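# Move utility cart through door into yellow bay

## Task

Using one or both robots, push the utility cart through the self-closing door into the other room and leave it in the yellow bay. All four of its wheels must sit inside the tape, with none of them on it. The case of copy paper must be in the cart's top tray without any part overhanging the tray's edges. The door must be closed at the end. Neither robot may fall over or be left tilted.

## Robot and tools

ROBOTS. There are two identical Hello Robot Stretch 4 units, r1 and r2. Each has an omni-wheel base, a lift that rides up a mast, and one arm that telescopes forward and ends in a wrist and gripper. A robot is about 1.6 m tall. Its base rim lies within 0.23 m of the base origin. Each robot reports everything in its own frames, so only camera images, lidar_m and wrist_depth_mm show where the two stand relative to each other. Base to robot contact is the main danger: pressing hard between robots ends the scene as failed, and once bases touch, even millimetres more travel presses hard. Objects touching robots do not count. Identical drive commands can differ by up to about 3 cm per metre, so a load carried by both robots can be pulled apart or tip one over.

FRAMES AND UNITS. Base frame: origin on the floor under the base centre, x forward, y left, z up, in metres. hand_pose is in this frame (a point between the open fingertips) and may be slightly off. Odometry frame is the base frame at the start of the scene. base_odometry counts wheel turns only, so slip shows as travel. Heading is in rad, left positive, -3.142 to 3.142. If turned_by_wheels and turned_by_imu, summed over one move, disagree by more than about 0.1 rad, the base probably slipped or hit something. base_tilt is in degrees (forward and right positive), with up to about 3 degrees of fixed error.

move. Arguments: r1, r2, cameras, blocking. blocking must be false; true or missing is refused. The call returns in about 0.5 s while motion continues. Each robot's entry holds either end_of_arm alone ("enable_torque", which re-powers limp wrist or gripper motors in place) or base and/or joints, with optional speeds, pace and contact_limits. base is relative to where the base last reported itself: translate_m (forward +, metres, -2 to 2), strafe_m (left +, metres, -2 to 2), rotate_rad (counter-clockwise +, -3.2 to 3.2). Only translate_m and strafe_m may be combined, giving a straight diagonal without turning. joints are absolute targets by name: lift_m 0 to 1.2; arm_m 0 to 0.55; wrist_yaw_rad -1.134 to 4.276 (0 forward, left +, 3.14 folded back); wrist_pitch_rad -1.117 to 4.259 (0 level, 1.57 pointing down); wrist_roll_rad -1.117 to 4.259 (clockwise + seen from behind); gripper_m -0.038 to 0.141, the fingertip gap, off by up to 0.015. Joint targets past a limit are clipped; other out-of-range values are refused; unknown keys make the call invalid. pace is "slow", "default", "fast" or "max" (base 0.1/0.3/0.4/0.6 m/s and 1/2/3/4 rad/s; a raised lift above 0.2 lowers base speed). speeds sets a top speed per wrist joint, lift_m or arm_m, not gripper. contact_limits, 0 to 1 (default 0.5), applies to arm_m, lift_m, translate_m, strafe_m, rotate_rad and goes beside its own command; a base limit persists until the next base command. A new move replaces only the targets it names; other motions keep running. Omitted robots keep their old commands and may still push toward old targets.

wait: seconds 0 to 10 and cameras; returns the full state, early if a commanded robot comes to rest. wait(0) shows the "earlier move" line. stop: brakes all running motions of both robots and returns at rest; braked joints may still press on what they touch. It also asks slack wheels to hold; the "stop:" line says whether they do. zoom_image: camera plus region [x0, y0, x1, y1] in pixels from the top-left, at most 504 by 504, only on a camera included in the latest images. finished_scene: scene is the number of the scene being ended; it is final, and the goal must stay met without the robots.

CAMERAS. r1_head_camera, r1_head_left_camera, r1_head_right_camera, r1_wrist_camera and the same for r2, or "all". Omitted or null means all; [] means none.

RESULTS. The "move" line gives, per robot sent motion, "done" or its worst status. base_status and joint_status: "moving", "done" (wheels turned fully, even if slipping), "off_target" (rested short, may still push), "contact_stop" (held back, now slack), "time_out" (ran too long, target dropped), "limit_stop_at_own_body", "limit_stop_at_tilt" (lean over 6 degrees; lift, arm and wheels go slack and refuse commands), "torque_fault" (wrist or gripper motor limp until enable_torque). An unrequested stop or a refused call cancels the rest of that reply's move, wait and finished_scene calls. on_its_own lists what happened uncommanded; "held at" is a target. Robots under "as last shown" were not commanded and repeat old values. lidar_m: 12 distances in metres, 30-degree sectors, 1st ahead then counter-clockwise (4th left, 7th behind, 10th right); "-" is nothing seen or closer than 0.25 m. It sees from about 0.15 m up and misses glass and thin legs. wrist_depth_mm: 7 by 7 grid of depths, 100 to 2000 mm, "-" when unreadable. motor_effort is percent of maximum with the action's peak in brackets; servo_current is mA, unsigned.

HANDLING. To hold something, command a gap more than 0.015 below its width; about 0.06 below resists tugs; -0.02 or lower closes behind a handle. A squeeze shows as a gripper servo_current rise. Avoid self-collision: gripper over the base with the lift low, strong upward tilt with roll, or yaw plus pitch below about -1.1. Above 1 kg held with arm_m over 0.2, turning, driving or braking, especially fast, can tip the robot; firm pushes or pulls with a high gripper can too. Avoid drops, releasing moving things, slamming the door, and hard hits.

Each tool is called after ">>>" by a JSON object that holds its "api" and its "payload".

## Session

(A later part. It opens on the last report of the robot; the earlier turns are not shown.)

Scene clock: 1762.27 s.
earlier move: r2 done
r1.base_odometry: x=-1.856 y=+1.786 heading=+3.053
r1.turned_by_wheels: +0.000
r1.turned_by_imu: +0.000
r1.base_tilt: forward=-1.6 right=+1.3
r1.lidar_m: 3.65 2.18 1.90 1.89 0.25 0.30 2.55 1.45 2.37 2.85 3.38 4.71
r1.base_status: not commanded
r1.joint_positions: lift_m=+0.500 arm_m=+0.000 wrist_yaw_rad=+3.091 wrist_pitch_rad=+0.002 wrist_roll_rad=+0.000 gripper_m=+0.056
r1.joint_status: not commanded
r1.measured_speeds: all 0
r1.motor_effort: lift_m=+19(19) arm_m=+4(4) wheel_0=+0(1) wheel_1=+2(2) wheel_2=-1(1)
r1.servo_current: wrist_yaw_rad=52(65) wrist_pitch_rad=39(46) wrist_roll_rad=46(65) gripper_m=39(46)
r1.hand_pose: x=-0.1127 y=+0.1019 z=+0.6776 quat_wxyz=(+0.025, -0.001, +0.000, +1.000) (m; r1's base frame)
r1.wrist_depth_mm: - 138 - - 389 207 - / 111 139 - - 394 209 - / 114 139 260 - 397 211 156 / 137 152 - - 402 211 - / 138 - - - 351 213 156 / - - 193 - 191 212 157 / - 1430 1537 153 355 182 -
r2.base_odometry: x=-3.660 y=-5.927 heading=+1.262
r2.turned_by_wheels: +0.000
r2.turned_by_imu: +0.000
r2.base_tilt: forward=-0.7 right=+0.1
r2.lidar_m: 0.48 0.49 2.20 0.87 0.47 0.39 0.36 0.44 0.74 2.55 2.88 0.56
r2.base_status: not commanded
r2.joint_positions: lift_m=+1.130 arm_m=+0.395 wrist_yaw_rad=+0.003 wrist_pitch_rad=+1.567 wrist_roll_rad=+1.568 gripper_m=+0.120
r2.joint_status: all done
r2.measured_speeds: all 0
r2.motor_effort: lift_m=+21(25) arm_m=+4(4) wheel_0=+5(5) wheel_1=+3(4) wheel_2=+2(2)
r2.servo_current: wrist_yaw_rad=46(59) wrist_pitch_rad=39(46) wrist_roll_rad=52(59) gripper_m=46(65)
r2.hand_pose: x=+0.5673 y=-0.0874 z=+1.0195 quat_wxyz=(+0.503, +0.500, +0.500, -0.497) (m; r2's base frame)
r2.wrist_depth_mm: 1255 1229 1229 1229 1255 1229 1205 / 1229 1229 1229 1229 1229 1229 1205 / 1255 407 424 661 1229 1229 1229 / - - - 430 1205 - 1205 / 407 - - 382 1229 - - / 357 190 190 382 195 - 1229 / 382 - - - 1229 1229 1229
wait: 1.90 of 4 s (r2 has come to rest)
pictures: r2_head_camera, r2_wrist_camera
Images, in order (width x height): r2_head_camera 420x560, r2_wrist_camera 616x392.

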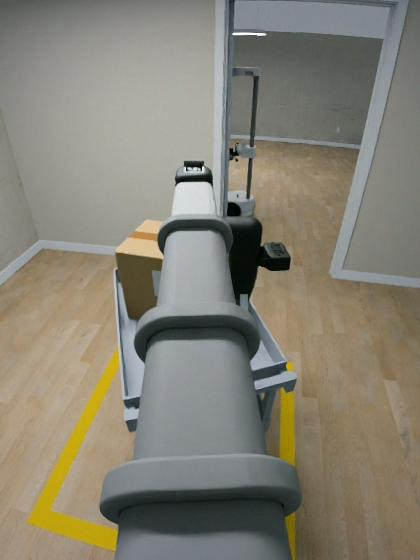

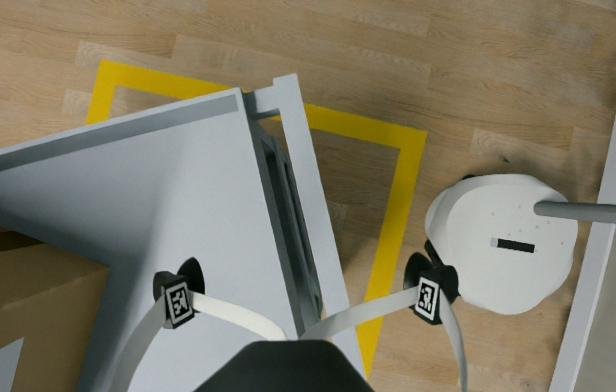

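>>> {"api": "move", "payload": {"blocking": false, "r2": {"base":{"strafe_m":-0.75},"joints":{"arm_m":0.15}}, "cameras": []}}

>>> {"api": "wait", "payload": {"seconds": 6, "cameras": []}}

>>> {"api": "move", "payload": {"blocking": false, "r2": {"base":{"rotate_rad":0.85},"pace":"slow"}, "cameras": []}}

>>> {"api": "wait", "payload": {"seconds": 4, "cameras": ["r2_head_camera","r2_head_left_camera"]}}

Scene clock: 1770.73 s.
move: r2 moving
r1: as last shown
r1.base_tilt: forward=-1.5 right=+1.3
r1.lidar_m: 3.66 2.15 1.89 1.89 0.25 0.30 2.54 1.47 2.38 2.85 3.39 4.69
r1.motor_effort: lift_m=+19(19) arm_m=+4(4) wheel_0=-1(1) wheel_1=+2(2) wheel_2=-1(1)
r1.servo_current: wrist_yaw_rad=52(65) wrist_pitch_rad=46(46) wrist_roll_rad=46(65) gripper_m=39(46)
r1.wrist_depth_mm: - 138 - - 389 207 - / 111 139 - - 394 209 - / 114 139 260 - 397 210 156 / 137 152 - - 402 212 - / 138 - - - 353 213 156 / - - 194 - 190 213 157 / - 1464 1499 153 351 182 -
r2.base_odometry: x=-3.625 y=-5.938 heading=+1.262
r2.turned_by_wheels: +0.000
r2.turned_by_imu: +0.000
r2.base_tilt: forward=-0.7 right=+0.1
r2.lidar_m: 0.48 0.50 2.21 0.88 0.48 0.38 0.38 0.44 0.74 2.51 2.82 0.59
r2.base_status: strafe_m moving
r2.joint_positions: lift_m=+1.130 arm_m=+0.345 wrist_yaw_rad=+0.003 wrist_pitch_rad=+1.567 wrist_roll_rad=+1.568 gripper_m=+0.120
r2.joint_status: arm_m moving
r2.measured_speeds: translate_m=+0.000 strafe_m=-0.140 rotate_rad=+0.000 lift_m=+0.000 arm_m=-0.195 wrist_yaw_rad=+0.000 wrist_pitch_rad=+0.000 wrist_roll_rad=+0.001
r2.motor_effort: lift_m=+21(21) arm_m=-9(10) wheel_0=+12(12) wheel_1=-11(11) wheel_2=+0(1)
r2.servo_current: wrist_yaw_rad=46(59) wrist_pitch_rad=39(46) wrist_roll_rad=59(59) gripper_m=52(59)
r2.hand_pose: x=+0.5167 y=-0.0874 z=+1.0195 quat_wxyz=(+0.502, +0.500, +0.500, -0.498) (m; r2's base frame)
r2.wrist_depth_mm: 1229 1255 1255 1229 1205 1229 1229 / 1229 1255 1255 1255 1229 1182 1205 / 1229 1255 397 1255 1255 1229 1229 / - - 382 1229 1255 - 1229 / - - 382 1255 1229 - 1229 / 418 186 196 382 195 1255 1229 / 418 - - - 1205 1255 1205
pictures: none
No camera images: "cameras" was empty.

Scene clock: 1774.07 s.
earlier move: r2 done
r1.base_odometry: x=-1.856 y=+1.786 heading=+3.053
r1.turned_by_wheels: +0.000
r1.turned_by_imu: +0.000
r1.base_tilt: forward=-1.6 right=+1.3
r1.lidar_m: 3.63 2.15 1.89 1.89 0.25 0.30 2.52 1.45 2.35 2.87 3.33 4.69
r1.base_status: not commanded
r1.joint_positions: lift_m=+0.500 arm_m=+0.000 wrist_yaw_rad=+3.091 wrist_pitch_rad=+0.002 wrist_roll_rad=+0.000 gripper_m=+0.056
r1.joint_status: not commanded
r1.measured_speeds: all 0
r1.motor_effort: lift_m=+19(19) arm_m=+4(4) wheel_0=+0(1) wheel_1=+2(2) wheel_2=+0(1)
r1.servo_current: wrist_yaw_rad=46(65) wrist_pitch_rad=39(46) wrist_roll_rad=59(72) gripper_m=33(52)
r1.hand_pose: x=-0.1127 y=+0.1019 z=+0.6776 quat_wxyz=(+0.025, -0.001, +0.000, +1.000) (m; r1's base frame)
r1.wrist_depth_mm: - 138 - - 389 207 - / 111 138 - - 392 208 - / 115 139 259 - 399 211 156 / 137 152 - - 402 211 - / 138 - - - 351 213 156 / - - 194 - 191 212 157 / - 1464 1499 153 353 182 -
r2.base_odometry: x=-2.945 y=-6.155 heading=+1.262
r2.turned_by_wheels: +0.000
r2.turned_by_imu: +0.000
r2.base_tilt: forward=-0.7 right=+0.1
r2.lidar_m: 2.26 0.77 0.83 1.23 0.64 0.54 0.55 0.61 1.07 1.80 2.07 2.26
r2.base_status: done
r2.joint_positions: lift_m=+1.130 arm_m=+0.150 wrist_yaw_rad=+0.003 wrist_pitch_rad=+1.567 wrist_roll_rad=+1.568 gripper_m=+0.120
r2.joint_status: all done
r2.measured_speeds: all 0
r2.motor_effort: lift_m=+20(21) arm_m=-7(15) wheel_0=+0(14) wheel_1=-2(13) wheel_2=+0(2)
r2.servo_current: wrist_yaw_rad=59(65) wrist_pitch_rad=39(52) wrist_roll_rad=52(65) gripper_m=52(59)
r2.hand_pose: x=+0.3223 y=-0.0874 z=+1.0196 quat_wxyz=(+0.502, +0.500, +0.500, -0.498) (m; r2's base frame)
r2.wrist_depth_mm: 1229 1255 1205 1229 1229 1229 1229 / 1205 1255 1229 1229 1229 1229 1229 / 1255 1229 1255 1255 1229 1229 1182 / 1229 1229 1229 1255 - 1229 1205 / 1229 1255 1205 1229 - 1255 1182 / 1281 1229 198 1229 196 1229 1182 / 1255 1229 1255 - 1205 1255 1182
wait: 3.33 of 6 s (r2 has come to rest)
pictures: none
No camera images: "cameras" was empty.

Scene clock: 1774.57 s.
move: r2 moving
r1: as last shown
r1.lidar_m: 3.61 2.16 1.90 1.88 0.25 0.31 2.51 1.45 2.37 2.85 3.35 4.70
r1.servo_current: wrist_yaw_rad=46(59) wrist_pitch_rad=46(46) wrist_roll_rad=33(59) gripper_m=33(46)
r1.wrist_depth_mm: - 138 - - 389 207 - / 111 139 - - 394 208 - / 114 139 259 - 397 211 156 / 137 152 - - 399 211 - / 138 - - - 353 212 156 / - - 194 - 191 212 156 / - 1464 1576 153 355 182 -
r2.base_odometry: x=-2.945 y=-6.155 heading=+1.387
r2.turned_by_wheels: +0.125
r2.turned_by_imu: +0.122
r2.base_tilt: forward=-0.7 right=+0.1
r2.lidar_m: 2.51 0.74 0.88 0.98 0.62 0.51 0.55 0.69 1.34 1.83 2.21 2.23
r2.base_status: rotate_rad moving
r2.joint_positions: lift_m=+1.130 arm_m=+0.150 wrist_yaw_rad=+0.003 wrist_pitch_rad=+1.567 wrist_roll_rad=+1.568 gripper_m=+0.120
r2.joint_status: not commanded
r2.measured_speeds: translate_m=+0.000 strafe_m=+0.000 rotate_rad=+0.488 lift_m=+0.000 arm_m=+0.000 wrist_yaw_rad=+0.000 wrist_pitch_rad=+0.000 wrist_roll_rad=+0.000
r2.motor_effort: lift_m=+20(20) arm_m=-7(7) wheel_0=-8(10) wheel_1=-6(9) wheel_2=-10(10)
r2.servo_current: wrist_yaw_rad=46(52) wrist_pitch_rad=46(46) wrist_roll_rad=52(52) gripper_m=52(52)
r2.hand_pose: x=+0.3223 y=-0.0874 z=+1.0196 quat_wxyz=(+0.502, +0.500, +0.500, -0.498) (m; r2's base frame)
r2.wrist_depth_mm: 1229 1229 1229 1205 1205 1205 1229 / 1255 1255 1229 1205 1229 1229 1205 / 1229 1229 1255 1229 1229 1255 1229 / 1255 1229 1255 1229 - 1229 1229 / 1255 1205 1229 1229 - 1255 1205 / 1229 1229 198 1205 197 1229 1182 / 1255 1255 1229 - 1229 1255 1160
pictures: none
No camera images: "cameras" was empty.

Scene clock: 1776.20 s.
earlier move: r2 done
r1.base_odometry: x=-1.856 y=+1.786 heading=+3.053
r1.turned_by_wheels: +0.000
r1.turned_by_imu: +0.000
r1.base_tilt: forward=-1.6 right=+1.3
r1.lidar_m: 3.62 2.16 1.90 1.89 0.25 0.30 2.50 1.46 2.30 2.86 3.36 4.69
r1.base_status: not commanded
r1.joint_positions: lift_m=+0.500 arm_m=+0.000 wrist_yaw_rad=+3.091 wrist_pitch_rad=+0.002 wrist_roll_rad=+0.000 gripper_m=+0.056
r1.joint_status: not commanded
r1.measured_speeds: all 0
r1.motor_effort: lift_m=+19(19) arm_m=+3(4) wheel_0=+0(1) wheel_1=+2(2) wheel_2=+0(1)
r1.servo_current: wrist_yaw_rad=59(65) wrist_pitch_rad=46(52) wrist_roll_rad=52(65) gripper_m=39(46)
r1.hand_pose: x=-0.1127 y=+0.1019 z=+0.6776 quat_wxyz=(+0.025, -0.001, +0.000, +1.000) (m; r1's base frame)
r1.wrist_depth_mm: - 138 - - 387 207 - / 111 138 - - 392 209 - / 115 139 262 - 399 210 155 / 137 152 - - 399 212 - / 138 - - - 353 212 156 / - - 193 - 191 212 156 / - 1430 1499 153 351 182 -
r2.base_odometry: x=-2.945 y=-6.155 heading=+2.111
r2.turned_by_wheels: +0.724
r2.turned_by_imu: +0.705
r2.base_tilt: forward=-0.7 right=+0.1
r2.lidar_m: 0.75 2.01 0.77 0.55 0.54 0.57 0.79 1.79 1.88 2.33 2.24 0.99
r2.base_status: done
r2.joint_positions: lift_m=+1.130 arm_m=+0.150 wrist_yaw_rad=+0.003 wrist_pitch_rad=+1.567 wrist_roll_rad=+1.568 gripper_m=+0.120
r2.joint_status: not commanded
r2.measured_speeds: all 0
r2.motor_effort: lift_m=+20(20) arm_m=-7(7) wheel_0=-4(10) wheel_1=-4(9) wheel_2=-7(10)
r2.servo_current: wrist_yaw_rad=52(59) wrist_pitch_rad=46(46) wrist_roll_rad=39(59) gripper_m=52(59)
r2.hand_pose: x=+0.3223 y=-0.0874 z=+1.0196 quat_wxyz=(+0.502, +0.500, +0.500, -0.498) (m; r2's base frame)
r2.wrist_depth_mm: 1205 1255 1229 1229 1229 1205 1205 / 1255 1255 1229 1255 1229 1229 1205 / 1098 1229 1229 1255 1229 1255 1229 / 741 1229 1229 1229 - 1229 1229 / 741 1229 1255 1229 - 1255 1229 / 1255 1281 198 1255 196 1229 1255 / 1229 1255 1229 - 1229 1229 -
wait: 1.63 of 4 s (r2 has come to rest)
pictures: r2_head_camera, r2_head_left_camera
Images, in order (width x height): r2_head_camera 420x560, r2_head_left_camera 420x672.

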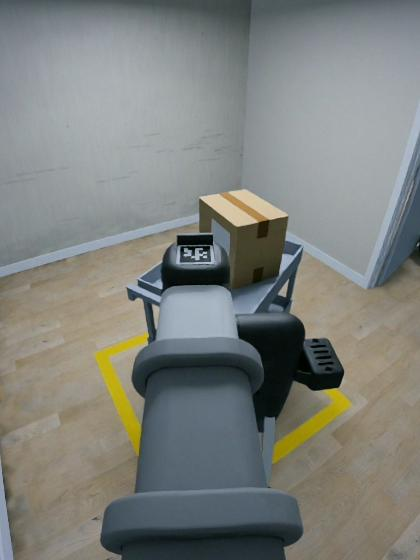

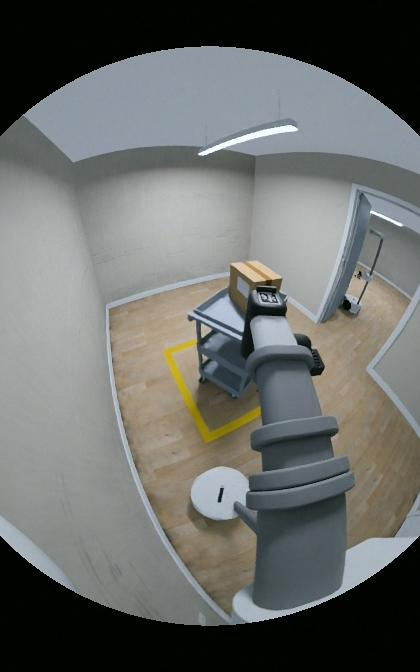

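Lower the arm so the head sees, and fold it.

>>> {"api": "move", "payload": {"blocking": false, "r2": {"base":{"strafe_m":-0.25},"joints":{"arm_m":0.0,"lift_m":0.5,"wrist_yaw_rad":3.0,"wrist_pitch_rad":0.0}}, "cameras": []}}

>>> {"api": "wait", "payload": {"seconds": 5, "cameras": ["r2_head_camera","r2_head_left_camera"]}}

>>> {"api": "zoom_image", "payload": {"camera": "r2_head_left_camera", "region": [120, 240, 320, 460]}}

Scene clock: 1781.13 s.
move: r2 moving
r1: as last shown
r1.lidar_m: 3.64 2.18 1.88 1.88 0.25 0.30 2.49 1.45 2.36 2.84 3.36 4.69
r1.motor_effort: lift_m=+19(19) arm_m=+4(4) wheel_0=+0(1) wheel_1=+2(2) wheel_2=+0(1)
r1.servo_current: wrist_yaw_rad=46(72) wrist_pitch_rad=46(46) wrist_roll_rad=46(59) gripper_m=46(52)
r1.wrist_depth_mm: - 138 - - 392 207 - / 111 139 - - 392 209 - / 115 139 251 - 397 211 156 / 137 151 - - 404 212 - / 138 - - - 353 212 156 / - - 194 - 190 212 157 / - 1464 1537 153 353 181 -
r2.base_odometry: x=-2.914 y=-6.136 heading=+2.111
r2.turned_by_wheels: +0.000
r2.turned_by_imu: +0.000
r2.base_tilt: forward=-0.7 right=+0.1
r2.lidar_m: 0.76 1.03 0.82 0.59 0.57 0.59 0.85 1.80 1.88 2.29 2.22 1.11
r2.base_status: strafe_m moving
r2.joint_positions: lift_m=+1.092 arm_m=+0.099 wrist_yaw_rad=+0.565 wrist_pitch_rad=+0.996 wrist_roll_rad=+1.568 gripper_m=+0.120
r2.joint_status: lift_m moving; arm_m moving; wrist_yaw_rad moving; wrist_pitch_rad moving
r2.measured_speeds: translate_m=+0.001 strafe_m=-0.140 rotate_rad=-0.004 lift_m=-0.146 arm_m=-0.195 wrist_yaw_rad=+1.746 wrist_pitch_rad=-1.776 wrist_roll_rad=+0.000
r2.motor_effort: lift_m=+13(19) arm_m=-10(11) wheel_0=+8(12) wheel_1=-10(13) wheel_2=-1(6)
r2.servo_current: wrist_yaw_rad=72(130) wrist_pitch_rad=137(137) wrist_roll_rad=46(52) gripper_m=52(59)
r2.hand_pose: x=+0.4496 y=+0.0101 z=+1.0285 quat_wxyz=(+0.691, +0.502, +0.498, -0.151) (m; r2's base frame)
r2.wrist_depth_mm: 788 - 508 1078 1205 1060 991 / - 554 500 809 1182 1060 991 / - 627 - 1160 1205 1078 991 / - 1921 1618 1366 1205 1078 991 / - - 1576 1397 1255 1078 991 / - - 198 1397 199 1060 1008 / - 1756 1618 - 1182 1098 1008
pictures: none
No camera images: "cameras" was empty.

Scene clock: 1784.03 s.
earlier move: r2 done
r1.base_odometry: x=-1.856 y=+1.786 heading=+3.053
r1.turned_by_wheels: +0.000
r1.turned_by_imu: +0.000
r1.base_tilt: forward=-1.6 right=+1.3
r1.lidar_m: 3.64 2.18 1.87 1.89 0.25 0.30 2.52 1.46 2.36 2.85 3.33 4.69
r1.base_status: not commanded
r1.joint_positions: lift_m=+0.500 arm_m=+0.000 wrist_yaw_rad=+3.091 wrist_pitch_rad=+0.002 wrist_roll_rad=+0.000 gripper_m=+0.056
r1.joint_status: not commanded
r1.measured_speeds: all 0
r1.motor_effort: lift_m=+19(19) arm_m=+4(4) wheel_0=+0(1) wheel_1=+1(2) wheel_2=-1(1)
r1.servo_current: wrist_yaw_rad=59(72) wrist_pitch_rad=46(52) wrist_roll_rad=59(65) gripper_m=46(52)
r1.hand_pose: x=-0.1127 y=+0.1019 z=+0.6776 quat_wxyz=(+0.025, -0.001, +0.000, +1.000) (m; r1's base frame)
r1.wrist_depth_mm: - 138 - - 387 208 - / 111 139 - - 392 208 - / 114 139 260 - 397 211 156 / 137 152 - - 402 211 - / 138 - - - 353 213 156 / - - 194 - 190 212 156 / - 1430 1576 154 353 182 -
r2.base_odometry: x=-2.731 y=-6.026 heading=+2.111
r2.turned_by_wheels: +0.000
r2.turned_by_imu: +0.001
r2.base_tilt: forward=-0.7 right=+0.1
r2.lidar_m: 0.76 0.83 1.10 0.79 0.76 0.80 1.11 1.67 1.76 2.11 2.02 2.36
r2.base_status: done
r2.joint_positions: lift_m=+0.500 arm_m=+0.000 wrist_yaw_rad=+2.997 wrist_pitch_rad=+0.008 wrist_roll_rad=+1.568 gripper_m=+0.120
r2.joint_status: all done
r2.measured_speeds: all 0
r2.motor_effort: lift_m=+14(19) arm_m=-6(13) wheel_0=+2(16) wheel_1=-1(13) wheel_2=+0(6)
r2.servo_current: wrist_yaw_rad=52(150) wrist_pitch_rad=52(163) wrist_roll_rad=46(59) gripper_m=52(59)
r2.hand_pose: x=-0.1017 y=+0.1280 z=+0.6762 quat_wxyz=(+0.054, +0.048, +0.705, +0.706) (m; r2's base frame)
r2.wrist_depth_mm: - - - - - - - / - - - - - - 831 / - - - - - 1025 931 / - - - - - 1205 946 / - - - - - 1281 946 / - 185 190 - 186 1205 931 / - - 278 - - 1366 946
wait: 2.90 of 5 s (r2 has come to rest)
pictures: r2_head_camera, r2_head_left_camera
Images, in order (width x height): r2_head_camera 420x560, r2_head_left_camera 420x672.

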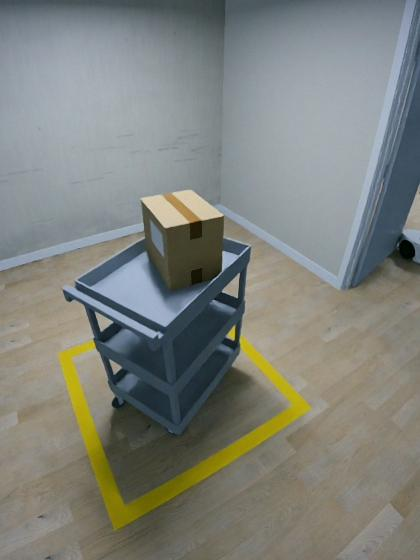

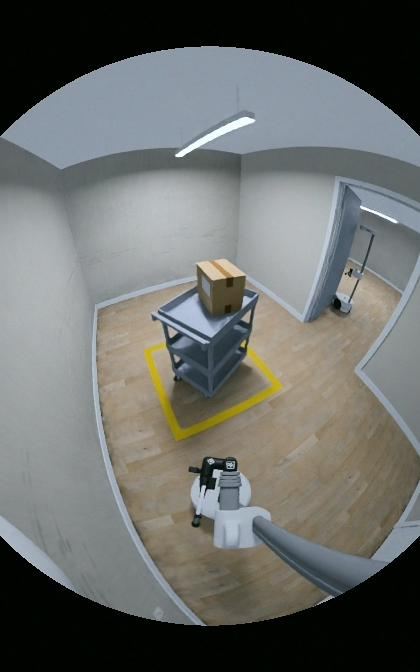

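Scaled by 2.291 from the camera's 420x672 image, which has a finer 600x960 frame.

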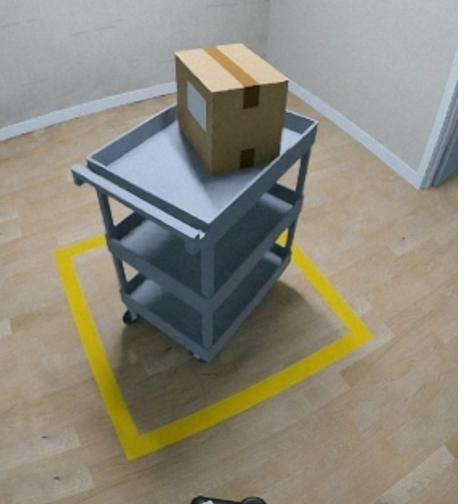

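>>> {"api": "move", "payload": {"blocking": false, "r2": {"base":{"rotate_rad":-0.849},"joints":{"lift_m":1.13},"pace":"slow"}, "cameras": []}}

>>> {"api": "wait", "payload": {"seconds": 6, "cameras": []}}

>>> {"api": "wait", "payload": {"seconds": 3, "cameras": []}}

>>> {"api": "move", "payload": {"blocking": false, "r2": {"base":{"translate_m":-0.19,"strafe_m":0.915},"joints":{"wrist_yaw_rad":0.0,"wrist_pitch_rad":1.57}}, "cameras": []}}

>>> {"api": "wait", "payload": {"seconds": 8, "cameras": []}}

>>> {"api": "move", "payload": {"blocking": false, "r2": {"joints":{"arm_m":0.395},"pace":"slow"}, "cameras": []}}

>>> {"api": "wait", "payload": {"seconds": 6, "cameras": ["r2_head_camera","r2_wrist_camera"]}}

Scene clock: 1812.13 s.
move: r2 moving
r1: as last shown
r1.lidar_m: 3.64 2.14 1.88 1.88 0.25 0.31 2.51 1.46 2.35 2.84 3.36 4.70
r1.motor_effort: lift_m=+19(19) arm_m=+4(4) wheel_0=+0(1) wheel_1=+2(2) wheel_2=-1(1)
r1.servo_current: wrist_yaw_rad=46(65) wrist_pitch_rad=33(46) wrist_roll_rad=39(65) gripper_m=46(46)
r1.wrist_depth_mm: - 138 - - 389 207 - / 111 139 - - 394 208 - / 114 139 259 - 397 210 156 / 137 152 - - 397 211 - / 138 - - - 351 213 156 / - - 194 - 191 213 156 / - 1430 1537 153 353 181 -
r2.base_odometry: x=-2.731 y=-6.026 heading=+1.986
r2.turned_by_wheels: -0.125
r2.turned_by_imu: -0.121
r2.base_tilt: forward=-0.7 right=+0.1
r2.lidar_m: 0.78 0.75 1.27 0.83 0.76 0.77 0.99 1.69 1.70 2.21 2.04 2.33
r2.base_status: rotate_rad moving
r2.joint_positions: lift_m=+0.525 arm_m=+0.000 wrist_yaw_rad=+2.997 wrist_pitch_rad=+0.008 wrist_roll_rad=+1.568 gripper_m=+0.120
r2.joint_status: lift_m moving
r2.measured_speeds: translate_m=+0.001 strafe_m=+0.001 rotate_rad=-0.485 lift_m=+0.097 arm_m=+0.000 wrist_yaw_rad=+0.000 wrist_pitch_rad=+0.000 wrist_roll_rad=+0.000
r2.motor_effort: lift_m=+22(24) arm_m=-6(7) wheel_0=+9(9) wheel_1=+8(9) wheel_2=+9(9)
r2.servo_current: wrist_yaw_rad=26(65) wrist_pitch_rad=46(52) wrist_roll_rad=65(65) gripper_m=46(59)
r2.hand_pose: x=-0.1017 y=+0.1280 z=+0.7009 quat_wxyz=(+0.054, +0.048, +0.705, +0.706) (m; r2's base frame)
r2.wrist_depth_mm: - - - - - - - / - - - - - - 809 / - - - - - - 917 / - - - - - 1078 960 / - - - - - 1205 991 / - 185 190 - 188 1229 960 / - - 278 - - 1397 960
pictures: none
No camera images: "cameras" was empty.

Scene clock: 1816.87 s.
earlier move: r2 done
r1.base_odometry: x=-1.856 y=+1.786 heading=+3.053
r1.turned_by_wheels: +0.000
r1.turned_by_imu: +0.000
r1.base_tilt: forward=-1.6 right=+1.3
r1.lidar_m: 3.65 2.16 1.89 1.90 0.25 0.30 2.51 1.47 2.36 2.84 3.35 4.69
r1.base_status: not commanded
r1.joint_positions: lift_m=+0.500 arm_m=+0.000 wrist_yaw_rad=+3.091 wrist_pitch_rad=+0.002 wrist_roll_rad=+0.000 gripper_m=+0.056
r1.joint_status: not commanded
r1.measured_speeds: all 0
r1.motor_effort: lift_m=+19(19) arm_m=+3(4) wheel_0=+0(1) wheel_1=+2(2) wheel_2=-1(1)
r1.servo_current: wrist_yaw_rad=39(72) wrist_pitch_rad=39(59) wrist_roll_rad=59(65) gripper_m=46(46)
r1.hand_pose: x=-0.1127 y=+0.1019 z=+0.6776 quat_wxyz=(+0.025, -0.001, +0.000, +1.000) (m; r1's base frame)
r1.wrist_depth_mm: - 138 - - 389 206 - / 111 138 - - 392 209 - / 114 139 259 - 399 211 156 / 137 152 - - 402 211 - / 138 - - - 351 213 156 / - - 193 - 191 212 156 / - 1397 1576 153 355 182 -
r2.base_odometry: x=-2.731 y=-6.026 heading=+1.263
r2.turned_by_wheels: -0.723
r2.turned_by_imu: -0.703
r2.base_tilt: forward=-0.7 right=+0.1
r2.lidar_m: 2.03 1.00 0.73 1.66 0.93 0.76 0.77 0.88 1.47 1.67 1.91 2.04
r2.base_status: done
r2.joint_positions: lift_m=+1.130 arm_m=+0.000 wrist_yaw_rad=+2.997 wrist_pitch_rad=+0.008 wrist_roll_rad=+1.568 gripper_m=+0.120
r2.joint_status: all done
r2.measured_speeds: all 0
r2.motor_effort: lift_m=+21(26) arm_m=-6(7) wheel_0=+5(10) wheel_1=+3(9) wheel_2=+5(9)
r2.servo_current: wrist_yaw_rad=46(65) wrist_pitch_rad=46(59) wrist_roll_rad=46(65) gripper_m=52(59)
r2.hand_pose: x=-0.1017 y=+0.1280 z=+1.3056 quat_wxyz=(+0.054, +0.048, +0.705, +0.706) (m; r2's base frame)
r2.wrist_depth_mm: - - - - - - - / - - - - - - - / - - - - - - - / - - - - - - - / - - - - - - - / - 185 191 - 186 - - / - - 278 - - - -
wait: 4.73 of 6 s (r2 has come to rest)
pictures: none
No camera images: "cameras" was empty.

Scene clock: 1819.87 s.
r1.base_odometry: x=-1.856 y=+1.786 heading=+3.053
r1.turned_by_wheels: +0.000
r1.turned_by_imu: +0.000
r1.base_tilt: forward=-1.6 right=+1.3
r1.lidar_m: 3.65 2.14 1.89 1.87 0.25 0.31 2.51 1.46 2.39 2.84 3.40 4.69
r1.base_status: not commanded
r1.joint_positions: lift_m=+0.500 arm_m=+0.000 wrist_yaw_rad=+3.091 wrist_pitch_rad=+0.002 wrist_roll_rad=+0.000 gripper_m=+0.056
r1.joint_status: not commanded
r1.measured_speeds: all 0
r1.motor_effort: lift_m=+19(19) arm_m=+4(4) wheel_0=+0(1) wheel_1=+2(2) wheel_2=-1(1)
r1.servo_current: wrist_yaw_rad=46(72) wrist_pitch_rad=39(59) wrist_roll_rad=59(65) gripper_m=46(46)
r1.hand_pose: x=-0.1127 y=+0.1019 z=+0.6776 quat_wxyz=(+0.025, -0.001, +0.000, +1.000) (m; r1's base frame)
r1.wrist_depth_mm: - 138 - - 389 208 - / 111 139 - - 394 209 - / 115 139 259 - 399 211 156 / 136 152 - - 402 212 - / 138 - - - 353 213 156 / - - 194 - 191 213 157 / - 1464 1537 153 353 182 -
r2.base_odometry: x=-2.731 y=-6.026 heading=+1.263
r2.turned_by_wheels: +0.000
r2.turned_by_imu: +0.000
r2.base_tilt: forward=-0.7 right=+0.1
r2.lidar_m: 2.03 1.01 0.76 1.67 0.93 0.76 0.76 0.88 1.49 1.69 1.90 2.04
r2.base_status: done
r2.joint_positions: lift_m=+1.130 arm_m=+0.000 wrist_yaw_rad=+2.997 wrist_pitch_rad=+0.008 wrist_roll_rad=+1.568 gripper_m=+0.120
r2.joint_status: all done
r2.measured_speeds: all 0
r2.motor_effort: lift_m=+21(26) arm_m=-6(7) wheel_0=+6(10) wheel_1=+3(9) wheel_2=+5(9)
r2.servo_current: wrist_yaw_rad=59(65) wrist_pitch_rad=52(59) wrist_roll_rad=52(65) gripper_m=52(59)
r2.hand_pose: x=-0.1017 y=+0.1280 z=+1.3056 quat_wxyz=(+0.054, +0.048, +0.705, +0.706) (m; r2's base frame)
r2.wrist_depth_mm: - - - - - - - / - - - - - - - / - - - - - - - / - - - - - - - / - - - - - - - / - 185 190 - 186 - - / - - 278 - - - -
wait: 3.00 s; at rest by 0.27 s
pictures: none
No camera images: "cameras" was empty.

Scene clock: 1820.37 s.
move: r2 moving
r1: as last shown
r1.base_tilt: forward=-1.6 right=+1.2
r1.lidar_m: 3.62 2.16 1.90 1.89 0.25 0.32 2.50 1.45 2.34 2.86 3.36 4.70
r1.motor_effort: lift_m=+19(19) arm_m=+4(4) wheel_0=-1(1) wheel_1=+2(2) wheel_2=-1(1)
r1.servo_current: wrist_yaw_rad=46(59) wrist_pitch_rad=33(52) wrist_roll_rad=46(65) gripper_m=46(46)
r1.wrist_depth_mm: - 138 - - 387 208 - / 111 139 - - 392 209 - / 115 139 260 - 397 210 156 / 137 152 - - 402 211 - / 138 - - - 353 213 156 / - - 194 - 191 211 157 / - 1430 1499 153 351 182 -
r2.base_odometry: x=-2.763 y=-6.023 heading=+1.264
r2.turned_by_wheels: +0.001
r2.turned_by_imu: +0.001
r2.base_tilt: forward=-0.7 right=+0.0
r2.lidar_m: 2.04 0.96 0.74 1.62 0.89 0.75 0.74 0.88 1.44 1.72 1.94 2.06
r2.base_status: translate_m moving; strafe_m moving
r2.joint_positions: lift_m=+1.130 arm_m=+0.000 wrist_yaw_rad=+2.437 wrist_pitch_rad=+0.582 wrist_roll_rad=+1.568 gripper_m=+0.120
r2.joint_status: wrist_yaw_rad moving; wrist_pitch_rad moving
r2.measured_speeds: translate_m=-0.028 strafe_m=+0.124 rotate_rad=-0.001 lift_m=+0.000 arm_m=+0.000 wrist_yaw_rad=-1.740 wrist_pitch_rad=+1.818 wrist_roll_rad=+0.000
r2.motor_effort: lift_m=+21(21) arm_m=-6(6) wheel_0=-10(12) wheel_1=+10(11) wheel_2=+9(9)
r2.servo_current: wrist_yaw_rad=85(117) wrist_pitch_rad=72(117) wrist_roll_rad=52(52) gripper_m=52(59)
r2.hand_pose: x=+0.0442 y=+0.2227 z=+1.1494 quat_wxyz=(+0.424, +0.043, +0.705, +0.567) (m; r2's base frame)
r2.wrist_depth_mm: - - - - 1708 1281 1138 / - - - - 1618 1336 1098 / - - - - 1576 1336 1098 / - - - - 1464 1336 1138 / - - - - - 1281 1118 / - 185 190 - 186 1229 1118 / - - - - - 1281 1160
pictures: none
No camera images: "cameras" was empty.

Scene clock: 1824.40 s.
earlier move: r2 done
r1.base_odometry: x=-1.856 y=+1.786 heading=+3.053
r1.turned_by_wheels: +0.000
r1.turned_by_imu: +0.000
r1.base_tilt: forward=-1.6 right=+1.2
r1.lidar_m: 3.63 2.16 1.88 1.90 0.25 0.31 2.50 1.43 2.35 2.84 3.36 4.67
r1.base_status: not commanded
r1.joint_positions: lift_m=+0.500 arm_m=+0.000 wrist_yaw_rad=+3.091 wrist_pitch_rad=+0.002 wrist_roll_rad=+0.000 gripper_m=+0.056
r1.joint_status: not commanded
r1.measured_speeds: all 0
r1.motor_effort: lift_m=+19(19) arm_m=+4(4) wheel_0=+0(1) wheel_1=+2(2) wheel_2=-1(1)
r1.servo_current: wrist_yaw_rad=39(72) wrist_pitch_rad=46(52) wrist_roll_rad=46(72) gripper_m=46(46)
r1.hand_pose: x=-0.1127 y=+0.1019 z=+0.6776 quat_wxyz=(+0.025, -0.001, +0.000, +1.000) (m; r1's base frame)
r1.wrist_depth_mm: - 138 - - 389 207 - / 111 139 - - 392 209 - / 115 139 258 - 397 211 156 / 137 151 - - 402 212 - / 138 - - - 353 212 157 / - - 194 - 191 213 157 / - 1430 1576 153 353 182 -
r2.base_odometry: x=-3.660 y=-5.931 heading=+1.264
r2.turned_by_wheels: +0.000
r2.turned_by_imu: +0.000
r2.base_tilt: forward=-0.7 right=+0.0
r2.lidar_m: 0.48 0.49 2.21 0.85 0.44 0.37 0.37 0.44 0.73 2.54 2.83 0.57
r2.base_status: done
r2.joint_positions: lift_m=+1.130 arm_m=+0.000 wrist_yaw_rad=+0.003 wrist_pitch_rad=+1.567 wrist_roll_rad=+1.568 gripper_m=+0.120
r2.joint_status: all done
r2.measured_speeds: all 0
r2.motor_effort: lift_m=+20(21) arm_m=-6(6) wheel_0=-2(14) wheel_1=+3(11) wheel_2=+4(9)
r2.servo_current: wrist_yaw_rad=39(163) wrist_pitch_rad=39(117) wrist_roll_rad=52(65) gripper_m=52(59)
r2.hand_pose: x=+0.1723 y=-0.0874 z=+1.0196 quat_wxyz=(+0.502, +0.499, +0.501, -0.498) (m; r2's base frame)
r2.wrist_depth_mm: 1229 1255 1229 1229 1255 1229 - / 1229 1229 1205 1229 1255 1229 - / 1229 1229 1205 1229 1229 1229 - / - 1060 1229 1229 1229 1138 - / - 741 1255 1255 - 1138 319 / - 715 197 1229 193 - - / - 1255 1229 - 1255 - -
wait: 4.03 of 8 s (r2 has come to rest)
pictures: none
No camera images: "cameras" was empty.

Scene clock: 1824.90 s.
move: r2 moving
r1: as last shown
r1.base_tilt: forward=-1.6 right=+1.3
r1.lidar_m: 3.63 2.13 1.89 1.87 0.25 0.29 2.52 1.46 2.32 2.86 3.36 4.70
r1.motor_effort: lift_m=+19(19) arm_m=+3(4) wheel_0=+0(1) wheel_1=+1(2) wheel_2=+0(1)
r1.servo_current: wrist_yaw_rad=52(65) wrist_pitch_rad=33(52) wrist_roll_rad=46(59) gripper_m=46(46)
r1.wrist_depth_mm: - 138 - - 387 208 - / 111 139 - - 392 208 - / 115 139 259 - 399 211 156 / 136 152 - - 402 211 - / 138 - - - 353 212 156 / - - 193 - 190 213 157 / - 1430 1499 153 353 182 -
r2.base_odometry: x=-3.660 y=-5.931 heading=+1.264
r2.turned_by_wheels: +0.000
r2.turned_by_imu: +0.000
r2.base_tilt: forward=-0.7 right=+0.1
r2.lidar_m: 0.51 0.50 2.21 0.86 0.46 0.38 0.35 0.44 0.71 2.53 2.86 0.58
r2.base_status: not commanded
r2.joint_positions: lift_m=+1.130 arm_m=+0.012 wrist_yaw_rad=+0.003 wrist_pitch_rad=+1.567 wrist_roll_rad=+1.568 gripper_m=+0.120
r2.joint_status: arm_m moving
r2.measured_speeds: translate_m=+0.000 strafe_m=+0.000 rotate_rad=+0.000 lift_m=+0.000 arm_m=+0.049 wrist_yaw_rad=+0.000 wrist_pitch_rad=+0.000 wrist_roll_rad=+0.000
r2.motor_effort: lift_m=+20(20) arm_m=+9(10) wheel_0=-1(2) wheel_1=+3(3) wheel_2=+4(5)
r2.servo_current: wrist_yaw_rad=46(52) wrist_pitch_rad=46(46) wrist_roll_rad=39(59) gripper_m=52(59)
r2.hand_pose: x=+0.1846 y=-0.0874 z=+1.0196 quat_wxyz=(+0.502, +0.499, +0.501, -0.498) (m; r2's base frame)
r2.wrist_depth_mm: 1255 1255 1205 1229 1205 1229 - / 1229 1255 1255 1229 1205 1205 - / 1229 1229 1229 1229 1229 1255 - / - 1042 1229 1255 1229 1160 - / - 759 1229 1255 - 1160 336 / - 215 198 1255 193 - - / - 1229 1255 - 1229 - -
pictures: none
No camera images: "cameras" was empty.

Scene clock: 1829.63 s.
earlier move: r2 done
r1.base_odometry: x=-1.856 y=+1.786 heading=+3.053
r1.turned_by_wheels: +0.000
r1.turned_by_imu: +0.000
r1.base_tilt: forward=-1.6 right=+1.3
r1.lidar_m: 3.65 2.19 1.89 1.90 0.25 0.31 2.50 1.45 2.33 2.84 3.37 4.69
r1.base_status: not commanded
r1.joint_positions: lift_m=+0.500 arm_m=+0.000 wrist_yaw_rad=+3.091 wrist_pitch_rad=+0.002 wrist_roll_rad=+0.000 gripper_m=+0.056
r1.joint_status: not commanded
r1.measured_speeds: all 0
r1.motor_effort: lift_m=+19(19) arm_m=+3(4) wheel_0=-1(1) wheel_1=+2(2) wheel_2=-1(1)
r1.servo_current: wrist_yaw_rad=46(72) wrist_pitch_rad=33(52) wrist_roll_rad=52(72) gripper_m=46(52)
r1.hand_pose: x=-0.1127 y=+0.1019 z=+0.6776 quat_wxyz=(+0.025, -0.001, +0.000, +1.000) (m; r1's base frame)
r1.wrist_depth_mm: - 138 - - 389 206 - / 111 139 - - 394 208 - / 114 139 259 - 399 211 156 / 137 152 - - 402 211 - / 138 - - - 353 212 156 / - - 193 - 191 211 157 / - 1464 1499 153 353 182 -
r2.base_odometry: x=-3.660 y=-5.931 heading=+1.264
r2.turned_by_wheels: +0.000
r2.turned_by_imu: +0.001
r2.base_tilt: forward=-0.6 right=+0.1
r2.lidar_m: 0.50 0.49 2.21 0.86 0.45 0.36 0.38 0.43 0.75 2.54 2.87 0.59
r2.base_status: not commanded
r2.joint_positions: lift_m=+1.130 arm_m=+0.395 wrist_yaw_rad=+0.003 wrist_pitch_rad=+1.567 wrist_roll_rad=+1.568 gripper_m=+0.120
r2.joint_status: all done
r2.measured_speeds: all 0
r2.motor_effort: lift_m=+21(21) arm_m=+7(13) wheel_0=-1(2) wheel_1=+3(3) wheel_2=+4(5)
r2.servo_current: wrist_yaw_rad=33(59) wrist_pitch_rad=39(52) wrist_roll_rad=39(59) gripper_m=46(59)
r2.hand_pose: x=+0.5669 y=-0.0874 z=+1.0196 quat_wxyz=(+0.502, +0.499, +0.501, -0.498) (m; r2's base frame)
r2.wrist_depth_mm: 1255 1255 1255 1229 1229 1205 1205 / 1229 1255 1229 1255 1205 1229 1205 / 1255 413 433 699 1229 1205 1229 / - - - 699 1229 - 1229 / 410 - - 382 1229 - - / 362 190 190 382 197 - 1229 / 389 - - - 1229 1229 1205
wait: 4.73 of 6 s (r2 has come to rest)
pictures: r2_head_camera, r2_wrist_camera
Images, in order (width x height): r2_head_camera 420x560, r2_wrist_camera 616x392.

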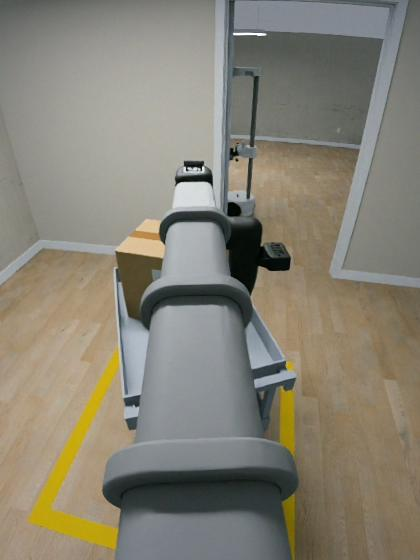

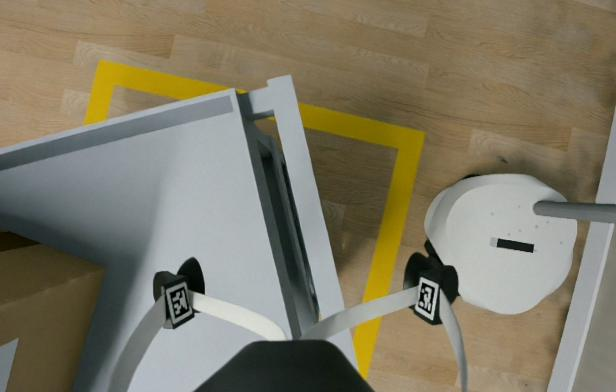

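>>> {"api": "move", "payload": {"r2": {"joints":{"lift_m":0.925},"pace":"slow"}, "blocking": false, "cameras": []}}

>>> {"api": "wait", "payload": {"seconds": 4, "cameras": ["r2_wrist_camera","r2_head_camera"]}}

Scene clock: 1855.73 s.
move: r2 moving
r1: as last shown
r1.lidar_m: 3.62 2.16 1.88 1.88 0.25 0.32 2.49 1.44 2.33 2.84 3.36 4.68
r1.motor_effort: lift_m=+19(19) arm_m=+4(4) wheel_0=+0(1) wheel_1=+2(2) wheel_2=+0(1)
r1.servo_current: wrist_yaw_rad=52(59) wrist_pitch_rad=39(46) wrist_roll_rad=52(65) gripper_m=39(46)
r1.wrist_depth_mm: - 138 - - 389 206 - / 111 138 - - 394 208 - / 115 139 259 - 399 211 156 / 137 152 - - 402 212 - / 138 - - - 353 212 156 / - - 193 - 190 212 157 / - 1430 1499 154 353 182 -
r2.base_odometry: x=-3.660 y=-5.931 heading=+1.264
r2.turned_by_wheels: +0.000
r2.turned_by_imu: +0.000
r2.base_tilt: forward=-0.7 right=+0.1
r2.lidar_m: 0.51 0.51 2.21 0.84 0.45 0.37 0.35 0.44 0.74 2.55 2.88 0.57
r2.base_status: not commanded
r2.joint_positions: lift_m=+1.105 arm_m=+0.395 wrist_yaw_rad=+0.003 wrist_pitch_rad=+1.567 wrist_roll_rad=+1.568 gripper_m=+0.120
r2.joint_status: lift_m moving
r2.measured_speeds: translate_m=+0.000 strafe_m=+0.000 rotate_rad=+0.000 lift_m=-0.097 arm_m=+0.000 wrist_yaw_rad=+0.000 wrist_pitch_rad=+0.000 wrist_roll_rad=+0.000
r2.motor_effort: lift_m=+16(21) arm_m=+7(8) wheel_0=-1(2) wheel_1=+3(3) wheel_2=+4(5)
r2.servo_current: wrist_yaw_rad=52(52) wrist_pitch_rad=39(46) wrist_roll_rad=46(52) gripper_m=52(59)
r2.hand_pose: x=+0.5669 y=-0.0874 z=+0.9949 quat_wxyz=(+0.502, +0.499, +0.501, -0.498) (m; r2's base frame)
r2.wrist_depth_mm: 1229 1255 1205 1182 1182 1205 1205 / 1229 1229 415 1229 1205 1229 1182 / 418 394 - 355 1229 1182 1182 / - - - 357 1205 - 1182 / 404 - - 357 1205 - - / 364 186 189 357 196 - 1205 / 384 - - - 1205 1229 1182
pictures: none
No camera images: "cameras" was empty.

Scene clock: 1857.63 s.
earlier move: r2 done
r1.base_odometry: x=-1.856 y=+1.786 heading=+3.053
r1.turned_by_wheels: +0.000
r1.turned_by_imu: +0.000
r1.base_tilt: forward=-1.6 right=+1.3
r1.lidar_m: 3.64 2.19 1.90 1.89 0.25 0.33 2.53 1.44 2.33 2.82 3.36 4.70
r1.base_status: not commanded
r1.joint_positions: lift_m=+0.500 arm_m=+0.000 wrist_yaw_rad=+3.091 wrist_pitch_rad=+0.002 wrist_roll_rad=+0.000 gripper_m=+0.056
r1.joint_status: not commanded
r1.measured_speeds: all 0
r1.motor_effort: lift_m=+19(19) arm_m=+4(4) wheel_0=+0(1) wheel_1=+2(2) wheel_2=-1(1)
r1.servo_current: wrist_yaw_rad=33(72) wrist_pitch_rad=46(52) wrist_roll_rad=39(78) gripper_m=46(46)
r1.hand_pose: x=-0.1127 y=+0.1019 z=+0.6776 quat_wxyz=(+0.025, -0.001, +0.000, +1.000) (m; r1's base frame)
r1.wrist_depth_mm: - 138 - - 389 207 - / 111 139 - - 392 210 - / 115 138 260 - 399 211 156 / 137 152 - - 402 211 - / 138 - - - 353 213 156 / - - 193 - 191 213 157 / - 1464 1499 153 353 182 -
r2.base_odometry: x=-3.660 y=-5.931 heading=+1.264
r2.turned_by_wheels: +0.000
r2.turned_by_imu: +0.000
r2.base_tilt: forward=-0.6 right=+0.1
r2.lidar_m: 0.47 0.51 2.21 0.83 0.47 0.37 0.38 0.43 0.73 2.52 2.85 0.58
r2.base_status: not commanded
r2.joint_positions: lift_m=+0.925 arm_m=+0.395 wrist_yaw_rad=+0.003 wrist_pitch_rad=+1.567 wrist_roll_rad=+1.568 gripper_m=+0.120
r2.joint_status: all done
r2.measured_speeds: all 0
r2.motor_effort: lift_m=+13(21) arm_m=+6(8) wheel_0=-1(2) wheel_1=+3(3) wheel_2=+4(5)
r2.servo_current: wrist_yaw_rad=52(59) wrist_pitch_rad=39(46) wrist_roll_rad=46(59) gripper_m=52(59)
r2.hand_pose: x=+0.5669 y=-0.0874 z=+0.8152 quat_wxyz=(+0.502, +0.499, +0.501, -0.498) (m; r2's base frame)
r2.wrist_depth_mm: 194 204 202 1025 1025 1025 1025 / 235 178 224 178 1042 1025 1025 / - - 214 178 1025 1042 1025 / - - 204 178 1042 1025 - / - - 207 178 1025 - - / - 185 183 178 187 - - / - - - - 1060 1025 1025
wait: 1.90 of 4 s (r2 has come to rest)
pictures: r2_head_camera, r2_wrist_camera
Images, in order (width x height): r2_head_camera 420x560, r2_wrist_camera 616x392.

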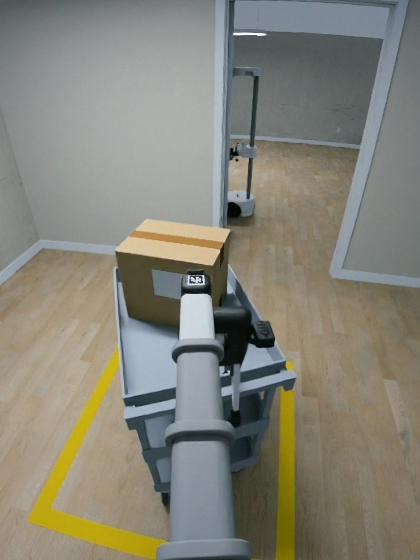

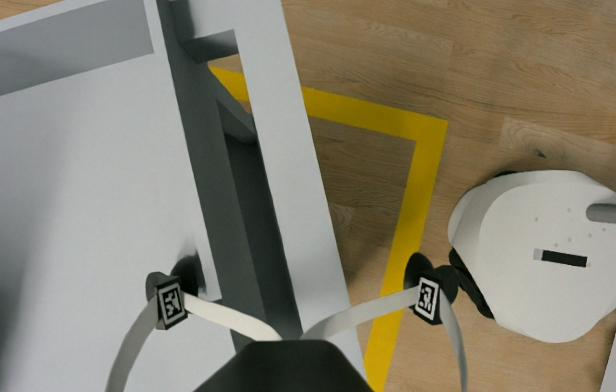

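>>> {"api": "move", "payload": {"r2": {"joints":{"gripper_m":0.0}}, "blocking": false, "cameras": []}}

>>> {"api": "wait", "payload": {"seconds": 2.5, "cameras": []}}

>>> {"api": "move", "payload": {"r2": {"base":{"translate_m":-0.03,"strafe_m":-0.17},"pace":"slow"}, "blocking": false, "cameras": []}}

>>> {"api": "wait", "payload": {"seconds": 5, "cameras": ["r2_wrist_camera","r2_head_camera"]}}

Scene clock: 1869.33 s.
move: r2 moving
r1: as last shown
r1.base_tilt: forward=-1.6 right=+1.2
r1.lidar_m: 3.63 2.18 1.90 1.90 0.25 0.31 2.50 1.47 2.34 2.86 3.36 4.68
r1.motor_effort: lift_m=+19(19) arm_m=+4(4) wheel_0=-1(1) wheel_1=+2(2) wheel_2=-1(1)
r1.servo_current: wrist_yaw_rad=72(72) wrist_pitch_rad=46(59) wrist_roll_rad=46(59) gripper_m=39(46)
r1.wrist_depth_mm: - 138 - - 387 206 - / 111 139 - - 392 209 - / 115 139 260 - 399 211 156 / 137 152 - - 404 211 - / 138 - - - 353 211 156 / - - 193 - 191 213 156 / - 1464 1537 153 355 182 -
r2.base_odometry: x=-3.660 y=-5.931 heading=+1.264
r2.turned_by_wheels: +0.000
r2.turned_by_imu: +0.000
r2.base_tilt: forward=-0.7 right=+0.1
r2.lidar_m: 0.48 0.51 2.20 0.83 0.47 0.39 0.38 0.40 0.72 2.55 2.89 0.59
r2.base_status: not commanded
r2.joint_positions: lift_m=+0.925 arm_m=+0.395 wrist_yaw_rad=+0.003 wrist_pitch_rad=+1.567 wrist_roll_rad=+1.568 gripper_m=+0.106
r2.joint_status: gripper_m moving
r2.measured_speeds: all 0
r2.motor_effort: lift_m=+13(13) arm_m=+7(7) wheel_0=-1(2) wheel_1=+2(3) wheel_2=+4(5)
r2.servo_current: wrist_yaw_rad=52(59) wrist_pitch_rad=33(46) wrist_roll_rad=59(59) gripper_m=91(104)
r2.hand_pose: x=+0.5670 y=-0.0874 z=+0.8152 quat_wxyz=(+0.502, +0.499, +0.501, -0.498) (m; r2's base frame)
r2.wrist_depth_mm: 194 202 202 1042 1025 1042 1042 / 233 178 217 177 1025 1025 1008 / - - 213 177 1025 1025 1025 / - - 202 178 1042 1025 - / - - 202 178 1025 - - / - 185 194 178 189 - - / - - - - 1042 1025 1042
pictures: none
No camera images: "cameras" was empty.

Scene clock: 1870.83 s.
earlier move: r2 done
r1.base_odometry: x=-1.856 y=+1.786 heading=+3.053
r1.turned_by_wheels: +0.000
r1.turned_by_imu: +0.000
r1.base_tilt: forward=-1.6 right=+1.3
r1.lidar_m: 3.67 2.15 1.90 1.89 0.25 0.29 2.52 1.46 2.34 2.85 3.35 4.69
r1.base_status: not commanded
r1.joint_positions: lift_m=+0.500 arm_m=+0.000 wrist_yaw_rad=+3.091 wrist_pitch_rad=+0.002 wrist_roll_rad=+0.000 gripper_m=+0.056
r1.joint_status: not commanded
r1.measured_speeds: all 0
r1.motor_effort: lift_m=+19(19) arm_m=+4(4) wheel_0=+0(1) wheel_1=+2(2) wheel_2=-1(1)
r1.servo_current: wrist_yaw_rad=59(72) wrist_pitch_rad=46(59) wrist_roll_rad=52(72) gripper_m=46(46)
r1.hand_pose: x=-0.1127 y=+0.1019 z=+0.6776 quat_wxyz=(+0.025, -0.001, +0.000, +1.000) (m; r1's base frame)
r1.wrist_depth_mm: - 138 - - 389 207 - / 111 139 - - 394 209 - / 114 139 260 - 399 211 156 / 137 152 - - 402 211 - / 138 - - - 351 212 157 / - - 194 - 192 213 157 / - 1430 1499 153 353 182 -
r2.base_odometry: x=-3.660 y=-5.931 heading=+1.264
r2.turned_by_wheels: +0.000
r2.turned_by_imu: +0.000
r2.base_tilt: forward=-0.6 right=+0.0
r2.lidar_m: 0.47 0.48 2.21 0.82 0.46 0.38 0.37 0.43 0.72 2.53 2.88 0.60
r2.base_status: not commanded
r2.joint_positions: lift_m=+0.925 arm_m=+0.395 wrist_yaw_rad=+0.003 wrist_pitch_rad=+1.565 wrist_roll_rad=+1.568 gripper_m=+0.002
r2.joint_status: all done
r2.measured_speeds: all 0
r2.motor_effort: lift_m=+22(22) arm_m=+4(7) wheel_0=-1(2) wheel_1=+3(3) wheel_2=+4(5)
r2.servo_current: wrist_yaw_rad=46(65) wrist_pitch_rad=39(46) wrist_roll_rad=39(59) gripper_m=176(319)
r2.hand_pose: x=+0.5677 y=-0.0874 z=+0.8145 quat_wxyz=(+0.503, +0.500, +0.500, -0.497) (m; r2's base frame)
r2.wrist_depth_mm: 198 214 195 170 1008 1008 991 / 233 - 208 170 1025 1025 991 / - - 206 171 1025 1025 1025 / - - 196 171 1025 1008 - / - - 191 172 1008 - - / - 167 183 172 179 157 - / - 138 - - 1025 1008 1042
wait: 1.50 of 2.5 s (r2 has come to rest)
pictures: none
No camera images: "cameras" was empty.

Scene clock: 1871.33 s.
move: r2 moving
r1: as last shown
r1.base_tilt: forward=-1.5 right=+1.3
r1.lidar_m: 3.66 2.18 1.88 1.90 0.25 0.31 2.49 1.47 2.36 2.84 3.36 4.71
r1.motor_effort: lift_m=+19(19) arm_m=+3(4) wheel_0=+0(1) wheel_1=+2(2) wheel_2=-1(1)
r1.servo_current: wrist_yaw_rad=39(59) wrist_pitch_rad=39(46) wrist_roll_rad=52(59) gripper_m=33(46)
r1.wrist_depth_mm: - 138 - - 387 206 - / 111 139 - - 394 209 - / 115 139 260 - 397 211 155 / 137 152 - - 402 211 - / 138 - - - 351 212 156 / - - 193 - 191 213 157 / - 1464 1499 153 353 182 -
r2.base_odometry: x=-3.649 y=-5.937 heading=+1.265
r2.turned_by_wheels: +0.001
r2.turned_by_imu: +0.001
r2.base_tilt: forward=-0.6 right=+0.1
r2.lidar_m: 0.50 0.49 2.22 0.85 0.46 0.35 0.37 0.43 0.73 2.53 2.85 0.59
r2.base_status: translate_m moving; strafe_m moving
r2.joint_positions: lift_m=+0.925 arm_m=+0.395 wrist_yaw_rad=+0.003 wrist_pitch_rad=+1.565 wrist_roll_rad=+1.568 gripper_m=+0.002
r2.joint_status: not commanded
r2.measured_speeds: translate_m=-0.010 strafe_m=-0.050 rotate_rad=-0.003 lift_m=+0.000 arm_m=+0.000 wrist_yaw_rad=+0.000 wrist_pitch_rad=+0.000 wrist_roll_rad=+0.000
r2.motor_effort: lift_m=+22(22) arm_m=+4(5) wheel_0=+9(14) wheel_1=-5(8) wheel_2=+11(13)
r2.servo_current: wrist_yaw_rad=52(52) wrist_pitch_rad=46(52) wrist_roll_rad=46(59) gripper_m=169(176)
r2.hand_pose: x=+0.5677 y=-0.0874 z=+0.8145 quat_wxyz=(+0.503, +0.500, +0.500, -0.497) (m; r2's base frame)
r2.wrist_depth_mm: 194 212 196 170 1025 1008 1008 / 229 - 216 171 1008 1008 1008 / - - 200 171 1025 1008 1008 / - - 195 171 1025 1008 - / - - 196 172 1025 1025 - / - 162 184 173 178 854 - / - 138 - - 1025 1025 1008
pictures: none
No camera images: "cameras" was empty.

Scene clock: 1873.80 s.
earlier move: r2 done
r1.base_odometry: x=-1.856 y=+1.786 heading=+3.053
r1.turned_by_wheels: +0.000
r1.turned_by_imu: +0.000
r1.base_tilt: forward=-1.6 right=+1.3
r1.lidar_m: 3.64 2.18 1.88 1.89 0.25 0.29 2.42 1.45 2.36 2.84 3.35 4.70
r1.base_status: not commanded
r1.joint_positions: lift_m=+0.500 arm_m=+0.000 wrist_yaw_rad=+3.091 wrist_pitch_rad=+0.002 wrist_roll_rad=+0.000 gripper_m=+0.056
r1.joint_status: not commanded
r1.measured_speeds: all 0
r1.motor_effort: lift_m=+19(19) arm_m=+4(4) wheel_0=-1(1) wheel_1=+1(2) wheel_2=+0(1)
r1.servo_current: wrist_yaw_rad=52(72) wrist_pitch_rad=39(52) wrist_roll_rad=39(65) gripper_m=39(46)
r1.hand_pose: x=-0.1127 y=+0.1019 z=+0.6776 quat_wxyz=(+0.025, -0.001, +0.000, +1.000) (m; r1's base frame)
r1.wrist_depth_mm: - 138 - - 389 206 - / 111 138 - - 389 208 - / 115 139 258 - 397 211 156 / 137 152 - - 402 212 - / 138 - - - 355 212 156 / - - 193 - 191 211 157 / - 1397 1537 153 351 182 -
r2.base_odometry: x=-3.507 y=-6.010 heading=+1.265
r2.turned_by_wheels: -0.001
r2.turned_by_imu: +0.001
r2.base_tilt: forward=-0.6 right=+0.0
r2.lidar_m: 0.50 0.49 2.37 0.89 0.47 0.37 0.38 0.43 0.76 2.37 2.68 0.55
r2.base_status: done
r2.joint_positions: lift_m=+0.925 arm_m=+0.395 wrist_yaw_rad=+0.003 wrist_pitch_rad=+1.565 wrist_roll_rad=+1.568 gripper_m=+0.002
r2.joint_status: not commanded
r2.measured_speeds: all 0
r2.motor_effort: lift_m=+22(22) arm_m=+4(5) wheel_0=+5(14) wheel_1=-4(8) wheel_2=+7(15)
r2.servo_current: wrist_yaw_rad=46(65) wrist_pitch_rad=39(52) wrist_roll_rad=39(65) gripper_m=163(176)
r2.hand_pose: x=+0.5679 y=-0.0874 z=+0.8145 quat_wxyz=(+0.503, +0.500, +0.500, -0.497) (m; r2's base frame)
r2.wrist_depth_mm: 198 217 198 171 1025 1025 1008 / - - 204 172 1008 1025 1025 / - - 195 172 1025 1025 1008 / - - 200 172 - 1008 - / - - 190 173 1025 - - / - 168 184 173 177 842 - / - 138 - - 1042 1025 1025
wait: 2.47 of 5 s (r2 has come to rest)
pictures: r2_head_camera, r2_wrist_camera
Images, in order (width x height): r2_head_camera 420x560, r2_wrist_camera 616x392.

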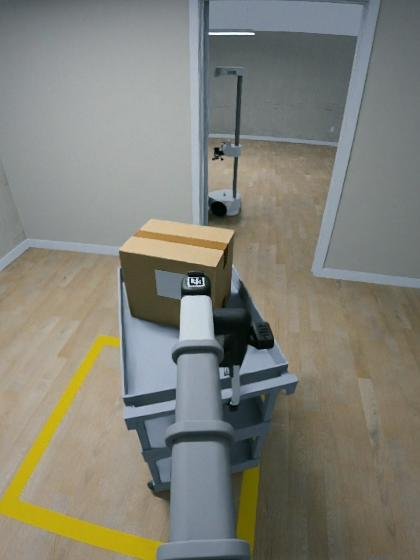

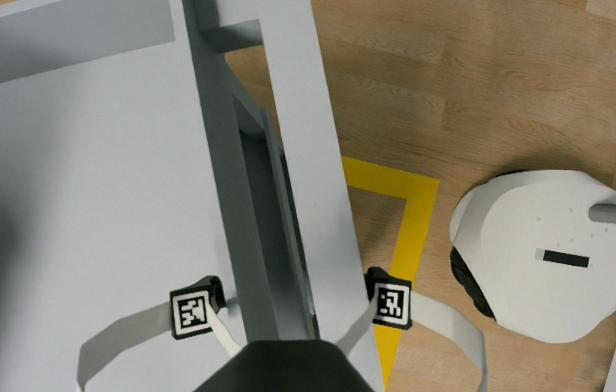

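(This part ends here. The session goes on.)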